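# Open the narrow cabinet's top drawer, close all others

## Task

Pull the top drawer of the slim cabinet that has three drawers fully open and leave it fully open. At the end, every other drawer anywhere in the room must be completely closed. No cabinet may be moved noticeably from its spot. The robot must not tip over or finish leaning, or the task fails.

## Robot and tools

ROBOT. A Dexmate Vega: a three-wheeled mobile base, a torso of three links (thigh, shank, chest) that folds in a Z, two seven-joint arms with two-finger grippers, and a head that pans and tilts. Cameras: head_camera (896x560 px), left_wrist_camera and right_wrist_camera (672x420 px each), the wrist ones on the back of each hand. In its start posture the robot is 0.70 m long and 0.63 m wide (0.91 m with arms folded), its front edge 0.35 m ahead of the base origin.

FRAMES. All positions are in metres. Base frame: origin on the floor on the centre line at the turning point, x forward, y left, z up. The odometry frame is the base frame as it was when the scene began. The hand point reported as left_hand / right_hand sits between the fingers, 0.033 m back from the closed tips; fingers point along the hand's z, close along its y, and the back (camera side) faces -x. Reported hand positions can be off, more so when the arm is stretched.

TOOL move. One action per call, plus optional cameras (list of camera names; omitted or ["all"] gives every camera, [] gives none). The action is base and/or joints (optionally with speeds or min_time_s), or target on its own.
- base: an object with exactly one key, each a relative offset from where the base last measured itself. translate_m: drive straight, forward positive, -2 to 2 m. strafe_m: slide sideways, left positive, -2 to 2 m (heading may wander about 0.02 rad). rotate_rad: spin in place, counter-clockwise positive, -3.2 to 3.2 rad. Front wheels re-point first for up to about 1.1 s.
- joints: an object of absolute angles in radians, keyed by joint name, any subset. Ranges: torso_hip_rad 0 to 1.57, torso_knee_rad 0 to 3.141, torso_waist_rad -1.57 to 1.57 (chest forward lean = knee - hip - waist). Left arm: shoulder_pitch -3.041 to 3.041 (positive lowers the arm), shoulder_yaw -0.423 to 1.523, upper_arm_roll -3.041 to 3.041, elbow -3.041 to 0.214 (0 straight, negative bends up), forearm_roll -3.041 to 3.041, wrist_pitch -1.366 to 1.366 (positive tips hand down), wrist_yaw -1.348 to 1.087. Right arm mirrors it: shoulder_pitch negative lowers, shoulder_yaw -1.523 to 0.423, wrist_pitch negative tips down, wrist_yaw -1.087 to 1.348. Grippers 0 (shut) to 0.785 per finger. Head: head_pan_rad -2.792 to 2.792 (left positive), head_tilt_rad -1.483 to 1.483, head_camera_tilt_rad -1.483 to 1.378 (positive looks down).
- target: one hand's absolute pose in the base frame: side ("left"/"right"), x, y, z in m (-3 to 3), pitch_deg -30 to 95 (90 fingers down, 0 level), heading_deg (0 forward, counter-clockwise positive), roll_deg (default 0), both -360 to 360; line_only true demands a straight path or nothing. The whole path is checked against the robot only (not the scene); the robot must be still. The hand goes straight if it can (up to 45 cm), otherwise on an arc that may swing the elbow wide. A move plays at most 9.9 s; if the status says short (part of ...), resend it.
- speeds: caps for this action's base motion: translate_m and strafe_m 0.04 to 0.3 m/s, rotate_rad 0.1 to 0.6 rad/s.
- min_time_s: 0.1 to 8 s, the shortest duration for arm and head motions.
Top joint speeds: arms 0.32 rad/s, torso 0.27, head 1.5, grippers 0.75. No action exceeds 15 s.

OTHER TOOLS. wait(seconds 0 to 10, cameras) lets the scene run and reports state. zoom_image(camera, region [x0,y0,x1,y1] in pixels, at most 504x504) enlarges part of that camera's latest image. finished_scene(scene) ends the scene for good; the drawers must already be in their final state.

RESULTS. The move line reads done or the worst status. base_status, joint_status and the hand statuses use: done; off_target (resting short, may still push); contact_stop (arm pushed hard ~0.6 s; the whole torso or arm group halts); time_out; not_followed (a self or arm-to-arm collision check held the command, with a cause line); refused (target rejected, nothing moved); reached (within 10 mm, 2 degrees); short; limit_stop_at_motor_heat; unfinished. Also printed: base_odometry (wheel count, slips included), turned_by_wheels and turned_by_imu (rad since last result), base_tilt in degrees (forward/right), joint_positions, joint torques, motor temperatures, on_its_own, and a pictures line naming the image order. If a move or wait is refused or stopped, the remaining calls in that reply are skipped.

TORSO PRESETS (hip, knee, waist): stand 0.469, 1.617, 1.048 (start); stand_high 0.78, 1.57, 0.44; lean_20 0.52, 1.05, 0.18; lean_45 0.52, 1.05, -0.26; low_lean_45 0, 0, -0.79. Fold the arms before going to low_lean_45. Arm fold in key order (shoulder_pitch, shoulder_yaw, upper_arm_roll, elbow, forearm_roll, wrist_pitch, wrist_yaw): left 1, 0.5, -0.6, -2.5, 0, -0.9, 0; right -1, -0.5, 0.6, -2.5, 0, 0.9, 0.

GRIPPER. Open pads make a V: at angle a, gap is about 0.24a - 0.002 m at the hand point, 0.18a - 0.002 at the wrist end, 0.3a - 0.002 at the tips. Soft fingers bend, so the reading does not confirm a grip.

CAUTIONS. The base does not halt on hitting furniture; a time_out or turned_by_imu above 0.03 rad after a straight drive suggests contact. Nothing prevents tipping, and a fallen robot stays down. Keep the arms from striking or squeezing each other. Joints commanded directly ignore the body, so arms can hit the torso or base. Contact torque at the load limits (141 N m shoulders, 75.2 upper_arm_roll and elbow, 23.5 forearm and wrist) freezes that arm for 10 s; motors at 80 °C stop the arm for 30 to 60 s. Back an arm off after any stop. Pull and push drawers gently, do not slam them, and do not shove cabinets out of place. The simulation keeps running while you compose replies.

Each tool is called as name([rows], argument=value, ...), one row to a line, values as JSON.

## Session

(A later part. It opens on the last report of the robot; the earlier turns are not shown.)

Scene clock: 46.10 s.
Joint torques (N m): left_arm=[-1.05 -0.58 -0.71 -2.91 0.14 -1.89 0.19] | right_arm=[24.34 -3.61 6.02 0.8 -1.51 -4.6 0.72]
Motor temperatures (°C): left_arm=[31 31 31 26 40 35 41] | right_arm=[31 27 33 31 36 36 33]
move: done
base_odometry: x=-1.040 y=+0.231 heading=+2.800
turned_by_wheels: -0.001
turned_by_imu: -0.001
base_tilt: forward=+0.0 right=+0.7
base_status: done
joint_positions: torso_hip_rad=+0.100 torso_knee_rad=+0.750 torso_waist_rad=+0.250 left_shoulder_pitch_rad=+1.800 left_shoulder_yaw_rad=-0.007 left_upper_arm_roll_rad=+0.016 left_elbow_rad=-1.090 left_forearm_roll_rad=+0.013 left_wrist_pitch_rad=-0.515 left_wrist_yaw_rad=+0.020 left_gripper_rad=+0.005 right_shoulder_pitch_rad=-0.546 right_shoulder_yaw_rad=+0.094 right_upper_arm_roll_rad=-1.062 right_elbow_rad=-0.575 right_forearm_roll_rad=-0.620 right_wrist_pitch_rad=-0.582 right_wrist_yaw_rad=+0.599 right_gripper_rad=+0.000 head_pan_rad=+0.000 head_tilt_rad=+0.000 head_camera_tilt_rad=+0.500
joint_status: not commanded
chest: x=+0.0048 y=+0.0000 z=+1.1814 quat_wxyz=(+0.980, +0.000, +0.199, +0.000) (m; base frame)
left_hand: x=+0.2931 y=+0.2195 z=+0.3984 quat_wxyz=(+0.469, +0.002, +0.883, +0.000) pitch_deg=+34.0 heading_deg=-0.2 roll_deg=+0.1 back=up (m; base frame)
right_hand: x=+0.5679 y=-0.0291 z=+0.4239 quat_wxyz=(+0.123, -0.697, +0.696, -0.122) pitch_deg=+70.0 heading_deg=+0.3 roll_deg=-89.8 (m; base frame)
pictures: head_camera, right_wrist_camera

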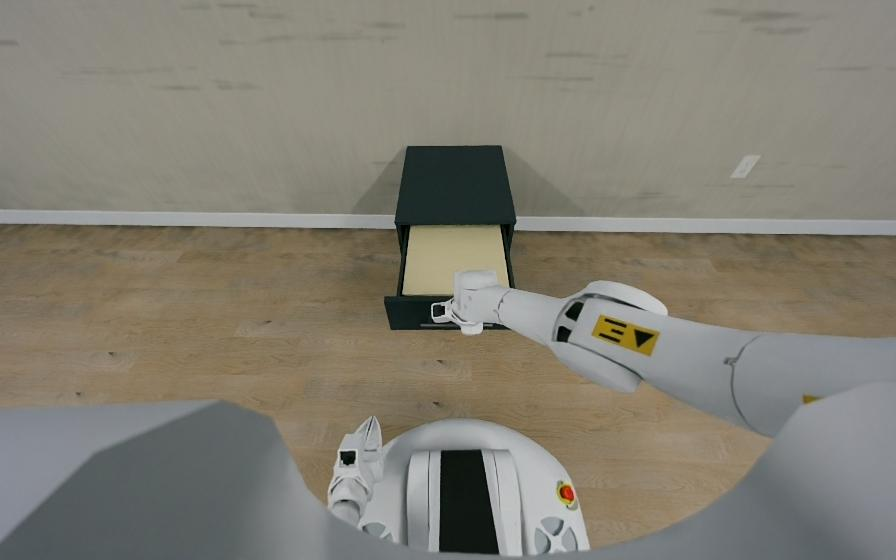

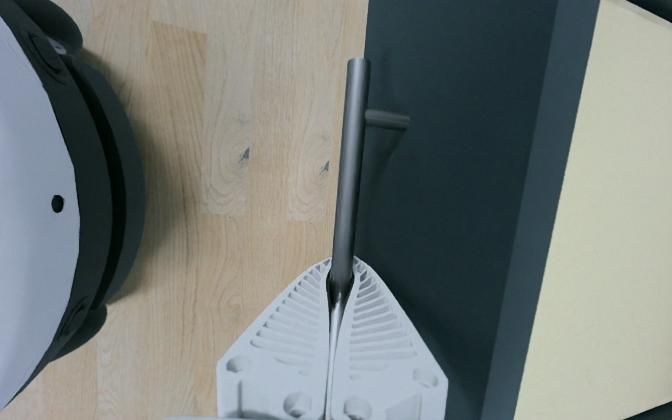

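zoom_image(camera="head_camera", region=[360, 120, 560, 350])

move(base={"translate_m": -0.03}, speeds={"translate_m": 0.05}, cameras=["right_wrist_camera", "head_camera"])

zoom_image(camera="head_camera", region=[360, 120, 560, 350])

Scaled by 2.191 from the camera's 896x560 image, which has a finer 960x600 frame.

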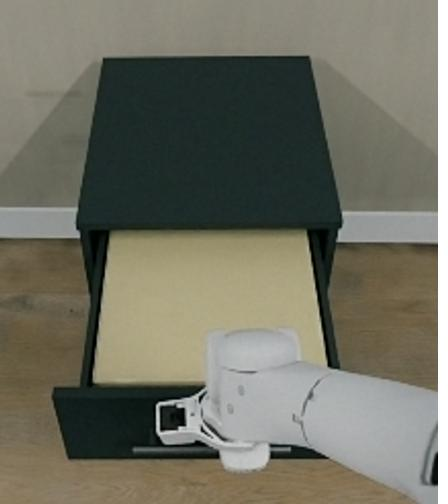

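Scene clock: 47.70 s.
Joint torques (N m): left_arm=[0.5 -1.37 -0.35 -2.8 0.12 -2.16 0.1] | right_arm=[24.73 -3.83 6.23 2.33 -0.69 -3.8 1.46]
Motor temperatures (°C): left_arm=[31 31 31 26 40 35 41] | right_arm=[31 27 33 31 36 36 33]
move: done
base_odometry: x=-1.011 y=+0.221 heading=+2.799
turned_by_wheels: -0.001
turned_by_imu: -0.001
base_tilt: forward=+0.1 right=+0.7
base_status: done
joint_positions: torso_hip_rad=+0.100 torso_knee_rad=+0.750 torso_waist_rad=+0.250 left_shoulder_pitch_rad=+1.800 left_shoulder_yaw_rad=-0.007 left_upper_arm_roll_rad=+0.016 left_elbow_rad=-1.090 left_forearm_roll_rad=+0.013 left_wrist_pitch_rad=-0.515 left_wrist_yaw_rad=+0.020 left_gripper_rad=+0.005 right_shoulder_pitch_rad=-0.546 right_shoulder_yaw_rad=+0.094 right_upper_arm_roll_rad=-1.062 right_elbow_rad=-0.575 right_forearm_roll_rad=-0.621 right_wrist_pitch_rad=-0.583 right_wrist_yaw_rad=+0.599 right_gripper_rad=+0.000 head_pan_rad=+0.000 head_tilt_rad=+0.000 head_camera_tilt_rad=+0.500
joint_status: not commanded
chest: x=+0.0048 y=+0.0000 z=+1.1814 quat_wxyz=(+0.980, +0.000, +0.199, +0.000) (m; base frame)
left_hand: x=+0.2931 y=+0.2195 z=+0.3984 quat_wxyz=(+0.469, +0.002, +0.883, +0.000) pitch_deg=+34.0 heading_deg=-0.2 roll_deg=+0.1 back=up (m; base frame)
right_hand: x=+0.5680 y=-0.0291 z=+0.4239 quat_wxyz=(+0.123, -0.697, +0.696, -0.123) pitch_deg=+70.0 heading_deg=+0.2 roll_deg=-89.8 (m; base frame)
pictures: head_camera, right_wrist_camera

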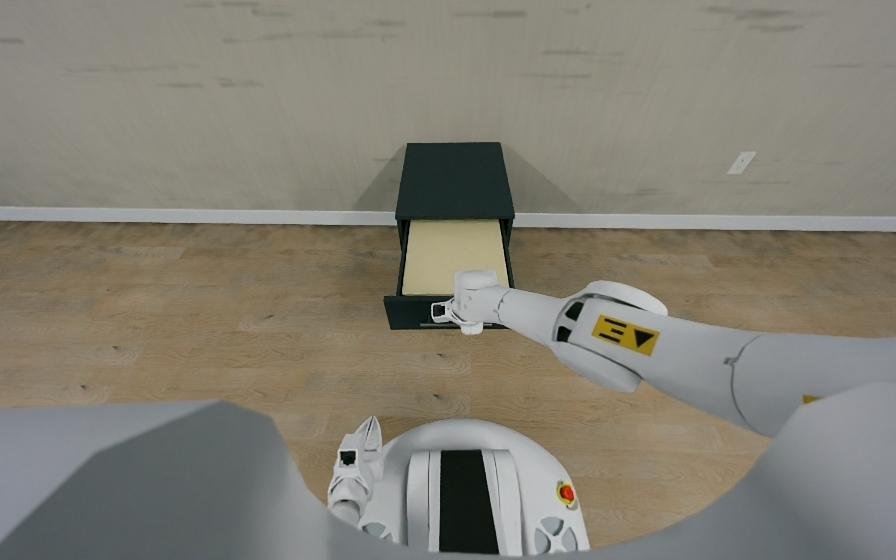

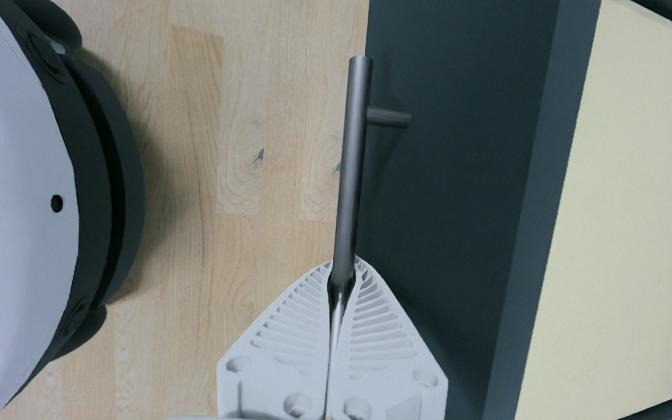

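Scaled by 2.191 from the camera's 896x560 image, which has a finer 960x600 frame.

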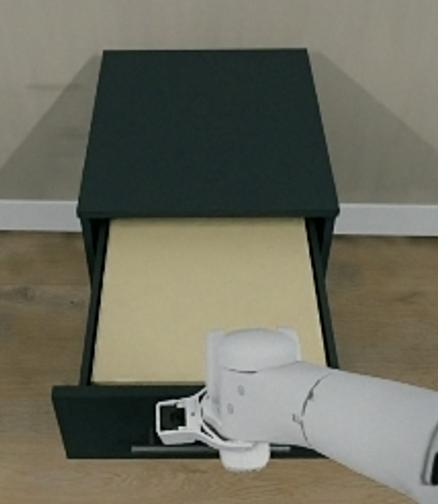

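move(base={"translate_m": -0.02}, speeds={"translate_m": 0.04}, cameras=["right_wrist_camera", "head_camera"])

zoom_image(camera="head_camera", region=[360, 120, 560, 350])

Scene clock: 49.27 s.
Joint torques (N m): left_arm=[-0.6 -0.34 -0.59 -2.94 0.28 -2.17 -0.02] | right_arm=[15.68 -1.61 4.96 0.77 1.38 -3.36 7.28]
Motor temperatures (°C): left_arm=[31 31 31 26 40 35 41] | right_arm=[31 27 33 31 36 36 33]
move: done
base_odometry: x=-0.993 y=+0.214 heading=+2.798
turned_by_wheels: -0.001
turned_by_imu: -0.001
base_tilt: forward=+0.0 right=+0.7
base_status: done
joint_positions: torso_hip_rad=+0.100 torso_knee_rad=+0.750 torso_waist_rad=+0.250 left_shoulder_pitch_rad=+1.800 left_shoulder_yaw_rad=-0.007 left_upper_arm_roll_rad=+0.016 left_elbow_rad=-1.090 left_forearm_roll_rad=+0.013 left_wrist_pitch_rad=-0.515 left_wrist_yaw_rad=+0.020 left_gripper_rad=+0.005 right_shoulder_pitch_rad=-0.545 right_shoulder_yaw_rad=+0.094 right_upper_arm_roll_rad=-1.062 right_elbow_rad=-0.575 right_forearm_roll_rad=-0.621 right_wrist_pitch_rad=-0.583 right_wrist_yaw_rad=+0.598 right_gripper_rad=+0.000 head_pan_rad=+0.000 head_tilt_rad=+0.000 head_camera_tilt_rad=+0.500
joint_status: not commanded
chest: x=+0.0048 y=+0.0000 z=+1.1814 quat_wxyz=(+0.980, +0.000, +0.199, +0.000) (m; base frame)
left_hand: x=+0.2932 y=+0.2195 z=+0.3984 quat_wxyz=(+0.469, +0.002, +0.883, +0.000) pitch_deg=+34.0 heading_deg=-0.2 roll_deg=+0.1 back=up (m; base frame)
right_hand: x=+0.5688 y=-0.0294 z=+0.4243 quat_wxyz=(+0.124, -0.697, +0.696, -0.123) pitch_deg=+69.9 heading_deg=+0.2 roll_deg=-89.9 (m; base frame)
pictures: head_camera, right_wrist_camera

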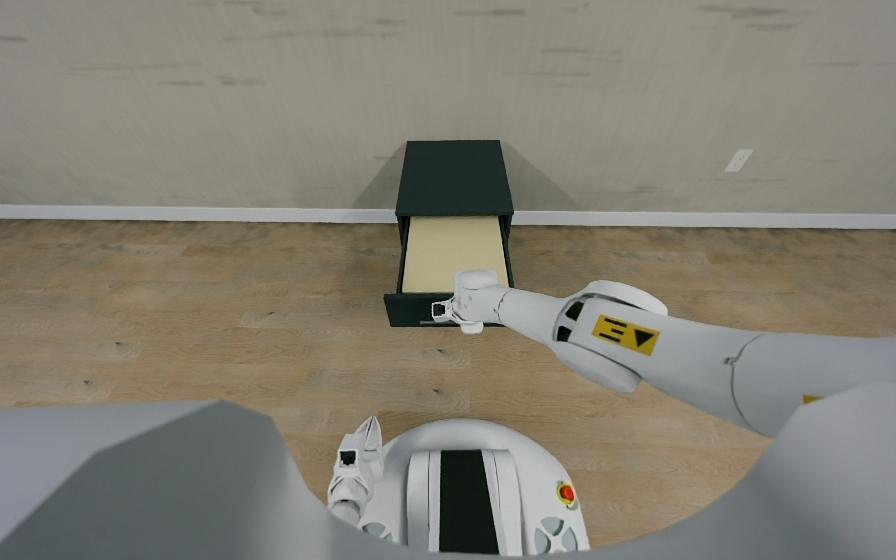

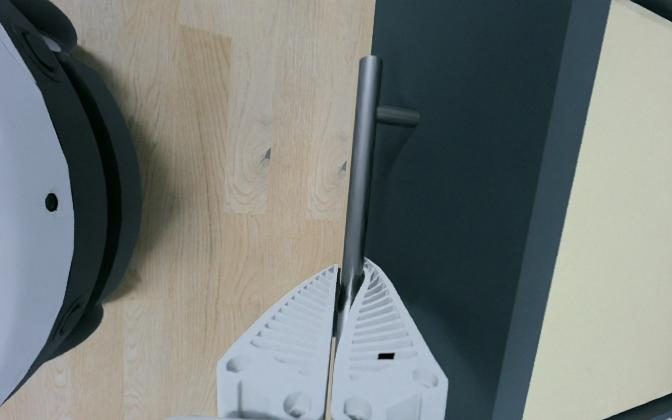

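Scaled by 2.191 from the camera's 896x560 image, which has a finer 960x600 frame.

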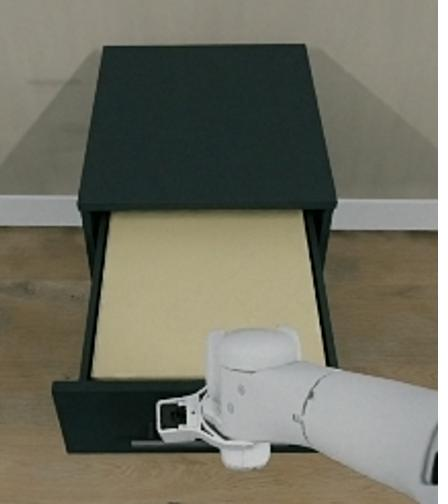

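move(base={"translate_m": 0.01}, speeds={"translate_m": 0.04}, cameras=["right_wrist_camera", "head_camera"])

zoom_image(camera="head_camera", region=[360, 120, 560, 350])

Scene clock: 50.90 s.
Joint torques (N m): left_arm=[-0.3 -0.33 -1.56 -4.46 0.38 -2.53 0.1] | right_arm=[15.88 -2.62 5.45 0.96 -0.48 -2.49 0.75]
Motor temperatures (°C): left_arm=[31 31 31 26 40 35 41] | right_arm=[30 27 33 31 36 36 33]
move: done
base_odometry: x=-1.002 y=+0.217 heading=+2.798
turned_by_wheels: -0.001
turned_by_imu: +0.000
base_tilt: forward=+0.1 right=+0.7
base_status: done
joint_positions: torso_hip_rad=+0.100 torso_knee_rad=+0.750 torso_waist_rad=+0.250 left_shoulder_pitch_rad=+1.800 left_shoulder_yaw_rad=-0.007 left_upper_arm_roll_rad=+0.016 left_elbow_rad=-1.090 left_forearm_roll_rad=+0.013 left_wrist_pitch_rad=-0.515 left_wrist_yaw_rad=+0.020 left_gripper_rad=+0.005 right_shoulder_pitch_rad=-0.545 right_shoulder_yaw_rad=+0.094 right_upper_arm_roll_rad=-1.062 right_elbow_rad=-0.575 right_forearm_roll_rad=-0.621 right_wrist_pitch_rad=-0.583 right_wrist_yaw_rad=+0.599 right_gripper_rad=+0.000 head_pan_rad=+0.000 head_tilt_rad=+0.000 head_camera_tilt_rad=+0.500
joint_status: not commanded
chest: x=+0.0048 y=+0.0000 z=+1.1814 quat_wxyz=(+0.980, +0.000, +0.199, +0.000) (m; base frame)
left_hand: x=+0.2932 y=+0.2195 z=+0.3984 quat_wxyz=(+0.469, +0.002, +0.883, +0.000) pitch_deg=+34.0 heading_deg=-0.2 roll_deg=+0.1 back=up (m; base frame)
right_hand: x=+0.5682 y=-0.0294 z=+0.4241 quat_wxyz=(+0.123, -0.697, +0.696, -0.123) pitch_deg=+70.0 heading_deg=+0.2 roll_deg=-89.9 (m; base frame)
pictures: head_camera, right_wrist_camera

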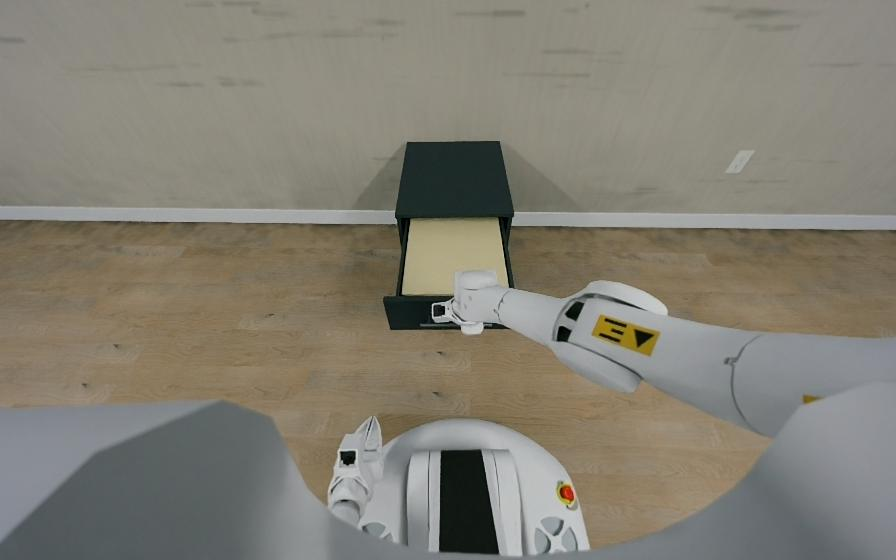

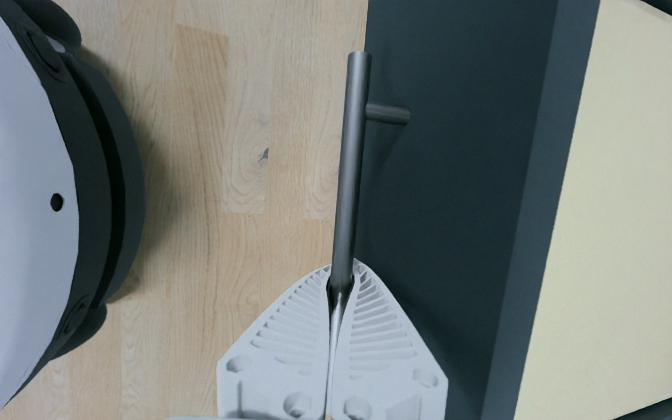

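Scaled by 2.191 from the camera's 896x560 image, which has a finer 960x600 frame.

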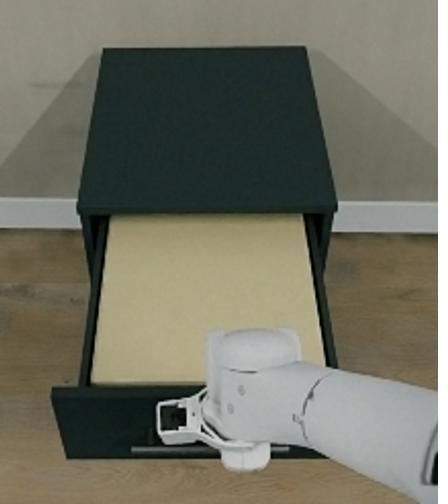

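move(joints={"right_gripper_rad": 0.13}, cameras=["right_wrist_camera"])

move(target={"side": "right", "x": 0.523, "y": -0.03, "z": 0.553, "pitch_deg": 70, "heading_deg": 0, "roll_deg": -90, "line_only": true}, cameras=["right_wrist_camera", "head_camera"])

Scene clock: 52.10 s.
Joint torques (N m): left_arm=[-0.7 -0.62 -0.67 -3.09 0.1 -1.88 -0.09] | right_arm=[17.1 2.93 5.36 -2.45 -0.78 -0.68 -1.67]
Motor temperatures (°C): left_arm=[31 31 31 26 40 35 41] | right_arm=[30 27 33 31 36 36 33]
move: done
base_odometry: x=-1.002 y=+0.217 heading=+2.798
turned_by_wheels: +0.000
turned_by_imu: +0.000
base_tilt: forward=+0.0 right=+0.8
base_status: not commanded
joint_positions: torso_hip_rad=+0.100 torso_knee_rad=+0.750 torso_waist_rad=+0.250 left_shoulder_pitch_rad=+1.800 left_shoulder_yaw_rad=-0.007 left_upper_arm_roll_rad=+0.016 left_elbow_rad=-1.090 left_forearm_roll_rad=+0.013 left_wrist_pitch_rad=-0.515 left_wrist_yaw_rad=+0.020 left_gripper_rad=+0.005 right_shoulder_pitch_rad=-0.545 right_shoulder_yaw_rad=+0.093 right_upper_arm_roll_rad=-1.062 right_elbow_rad=-0.575 right_forearm_roll_rad=-0.621 right_wrist_pitch_rad=-0.583 right_wrist_yaw_rad=+0.600 right_gripper_rad=+0.130 head_pan_rad=+0.000 head_tilt_rad=+0.000 head_camera_tilt_rad=+0.500
joint_status: all done
chest: x=+0.0048 y=+0.0000 z=+1.1814 quat_wxyz=(+0.980, +0.000, +0.199, +0.000) (m; base frame)
left_hand: x=+0.2931 y=+0.2195 z=+0.3984 quat_wxyz=(+0.469, +0.002, +0.883, +0.000) pitch_deg=+34.0 heading_deg=-0.2 roll_deg=+0.1 back=up (m; base frame)
right_hand: x=+0.5680 y=-0.0299 z=+0.4239 quat_wxyz=(+0.123, -0.696, +0.696, -0.123) pitch_deg=+70.0 heading_deg=+0.0 roll_deg=-90.0 (m; base frame)
pictures: right_wrist_camera

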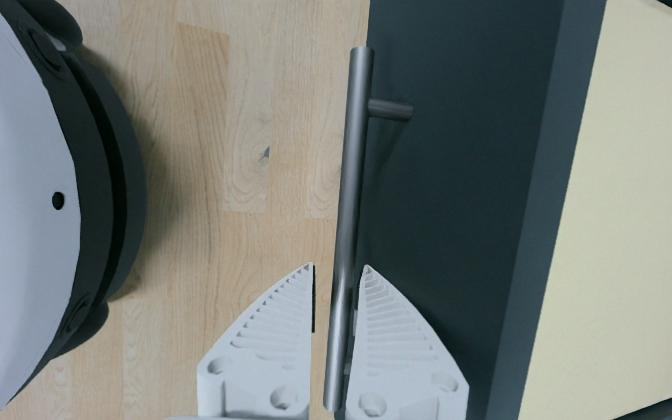

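Scene clock: 56.90 s.
Joint torques (N m): left_arm=[-0.96 -0.82 -1.35 -3.19 0.08 -2.14 -0.14] | right_arm=[32.96 0.66 3.55 -5.89 -1.49 -1.35 -0.47]
Motor temperatures (°C): left_arm=[31 31 31 26 40 35 41] | right_arm=[30 27 33 31 36 36 33]
move: done
base_odometry: x=-1.002 y=+0.217 heading=+2.798
turned_by_wheels: +0.000
turned_by_imu: +0.000
base_tilt: forward=+0.0 right=+0.7
base_status: not commanded
joint_positions: torso_hip_rad=+0.100 torso_knee_rad=+0.750 torso_waist_rad=+0.250 left_shoulder_pitch_rad=+1.800 left_shoulder_yaw_rad=-0.007 left_upper_arm_roll_rad=+0.016 left_elbow_rad=-1.090 left_forearm_roll_rad=+0.013 left_wrist_pitch_rad=-0.515 left_wrist_yaw_rad=+0.020 left_gripper_rad=+0.005 right_shoulder_pitch_rad=-0.601 right_shoulder_yaw_rad=-0.305 right_upper_arm_roll_rad=-1.204 right_elbow_rad=-1.581 right_forearm_roll_rad=-0.866 right_wrist_pitch_rad=-1.105 right_wrist_yaw_rad=+1.146 right_gripper_rad=+0.130 head_pan_rad=+0.000 head_tilt_rad=+0.000 head_camera_tilt_rad=+0.500
joint_status: not commanded
chest: x=+0.0048 y=+0.0000 z=+1.1814 quat_wxyz=(+0.980, +0.000, +0.199, +0.000) (m; base frame)
left_hand: x=+0.2931 y=+0.2195 z=+0.3984 quat_wxyz=(+0.469, +0.002, +0.883, +0.000) pitch_deg=+34.0 heading_deg=-0.2 roll_deg=+0.1 back=up (m; base frame)
right_hand: x=+0.5231 y=-0.0301 z=+0.5521 quat_wxyz=(+0.123, -0.696, +0.696, -0.123) pitch_deg=+70.0 heading_deg=+0.0 roll_deg=+90.0 (m; base frame)
right_hand_status: reached (straight line, planned for 3.5 s): 1 mm and 0.0 deg off.
pictures: head_camera, right_wrist_camera

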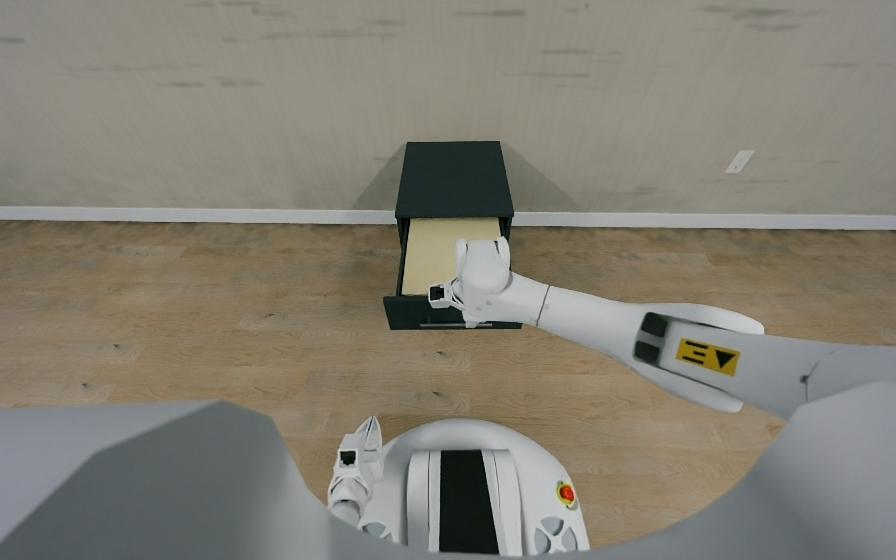

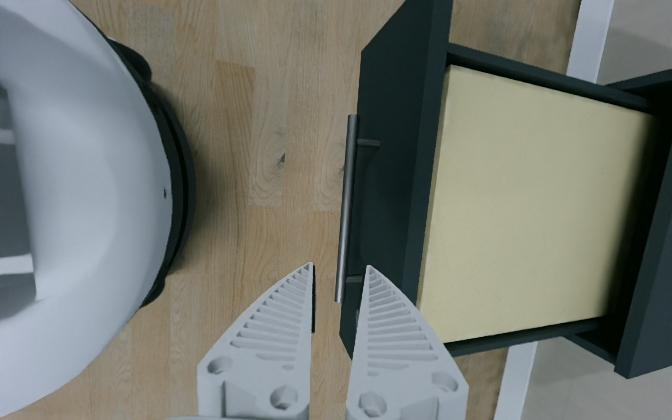

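move(joints={"head_pan_rad": 2.2, "head_camera_tilt_rad": 0.45}, cameras=["head_camera"])

move(joints={"head_pan_rad": 2.79, "head_camera_tilt_rad": 0.6}, cameras=["head_camera"])

Scene clock: 59.47 s.
Joint torques (N m): left_arm=[0.05 -0.19 -0.74 -3.87 0.13 -2.2 -0.23] | right_arm=[32.89 -0.08 3.07 -6.22 -1.51 -0.39 -0.66]
Motor temperatures (°C): left_arm=[31 31 31 26 40 35 41] | right_arm=[31 27 33 31 36 36 33]
move: done
base_odometry: x=-1.002 y=+0.217 heading=+2.798
turned_by_wheels: +0.000
turned_by_imu: +0.000
base_tilt: forward=+0.0 right=+0.7
base_status: not commanded
joint_positions: torso_hip_rad=+0.100 torso_knee_rad=+0.750 torso_waist_rad=+0.250 left_shoulder_pitch_rad=+1.800 left_shoulder_yaw_rad=-0.007 left_upper_arm_roll_rad=+0.016 left_elbow_rad=-1.090 left_forearm_roll_rad=+0.013 left_wrist_pitch_rad=-0.515 left_wrist_yaw_rad=+0.020 left_gripper_rad=+0.005 right_shoulder_pitch_rad=-0.601 right_shoulder_yaw_rad=-0.307 right_upper_arm_roll_rad=-1.205 right_elbow_rad=-1.585 right_forearm_roll_rad=-0.867 right_wrist_pitch_rad=-1.107 right_wrist_yaw_rad=+1.149 right_gripper_rad=+0.130 head_pan_rad=+2.200 head_tilt_rad=+0.000 head_camera_tilt_rad=+0.450
joint_status: all done
chest: x=+0.0048 y=+0.0000 z=+1.1814 quat_wxyz=(+0.980, +0.000, +0.199, +0.000) (m; base frame)
left_hand: x=+0.2931 y=+0.2195 z=+0.3984 quat_wxyz=(+0.469, +0.002, +0.883, +0.000) pitch_deg=+34.0 heading_deg=-0.2 roll_deg=+0.1 back=up (m; base frame)
right_hand: x=+0.5227 y=-0.0301 z=+0.5528 quat_wxyz=(+0.123, -0.696, +0.697, -0.123) pitch_deg=+70.0 heading_deg=+0.0 roll_deg=-90.0 (m; base frame)
pictures: head_camera

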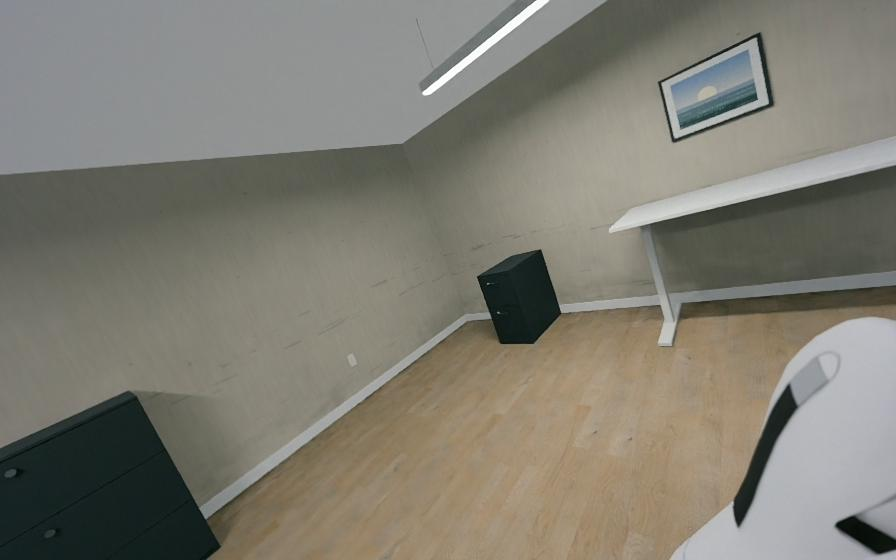

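Scene clock: 60.53 s.
Joint torques (N m): left_arm=[-1.26 -0.09 -1.59 -3.07 0.22 -2.15 -0.25] | right_arm=[31.27 1.15 3.3 -5.66 -1.35 -0.01 -0.53]
Motor temperatures (°C): left_arm=[31 31 31 26 40 35 41] | right_arm=[31 27 33 31 36 36 33]
move: done
base_odometry: x=-1.002 y=+0.217 heading=+2.798
turned_by_wheels: +0.000
turned_by_imu: +0.000
base_tilt: forward=+0.0 right=+0.7
base_status: not commanded
joint_positions: torso_hip_rad=+0.100 torso_knee_rad=+0.750 torso_waist_rad=+0.250 left_shoulder_pitch_rad=+1.800 left_shoulder_yaw_rad=-0.007 left_upper_arm_roll_rad=+0.016 left_elbow_rad=-1.090 left_forearm_roll_rad=+0.013 left_wrist_pitch_rad=-0.515 left_wrist_yaw_rad=+0.020 left_gripper_rad=+0.005 right_shoulder_pitch_rad=-0.601 right_shoulder_yaw_rad=-0.307 right_upper_arm_roll_rad=-1.205 right_elbow_rad=-1.585 right_forearm_roll_rad=-0.867 right_wrist_pitch_rad=-1.107 right_wrist_yaw_rad=+1.149 right_gripper_rad=+0.130 head_pan_rad=+2.790 head_tilt_rad=+0.000 head_camera_tilt_rad=+0.600
joint_status: all done
chest: x=+0.0048 y=+0.0000 z=+1.1814 quat_wxyz=(+0.980, +0.000, +0.199, +0.000) (m; base frame)
left_hand: x=+0.2931 y=+0.2195 z=+0.3984 quat_wxyz=(+0.469, +0.002, +0.883, +0.000) pitch_deg=+34.0 heading_deg=-0.2 roll_deg=+0.1 back=up (m; base frame)
right_hand: x=+0.5227 y=-0.0301 z=+0.5528 quat_wxyz=(+0.123, -0.696, +0.697, -0.123) pitch_deg=+70.0 heading_deg=+0.0 roll_deg=-90.0 (m; base frame)
pictures: head_camera

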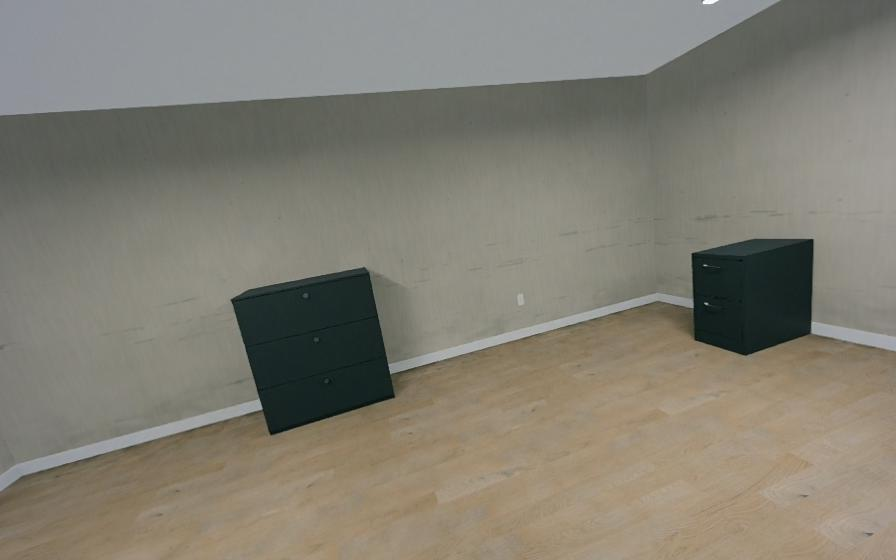

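zoom_image(camera="head_camera", region=[220, 250, 410, 440])

zoom_image(camera="head_camera", region=[680, 225, 830, 365])

Scaled by 2.653 from the camera's 896x560 image, which has a finer 960x600 frame.

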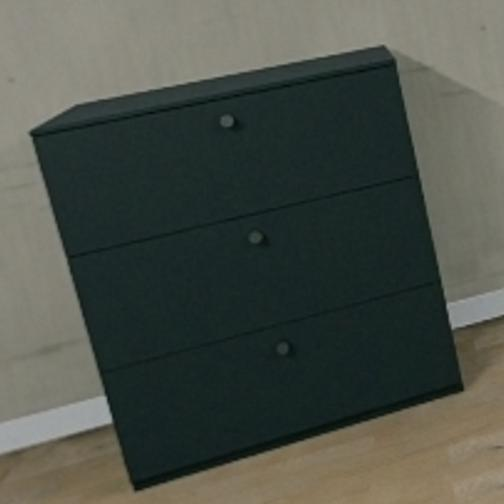

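Scaled by 3.360 from the camera's 896x560 image, which has a finer 960x600 frame.

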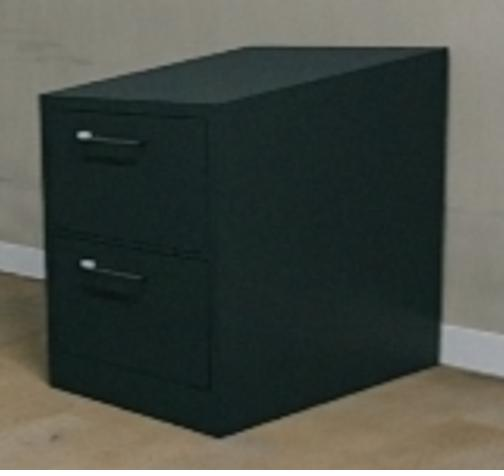

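finished_scene(scene=2)

The scene is finished: the task was done.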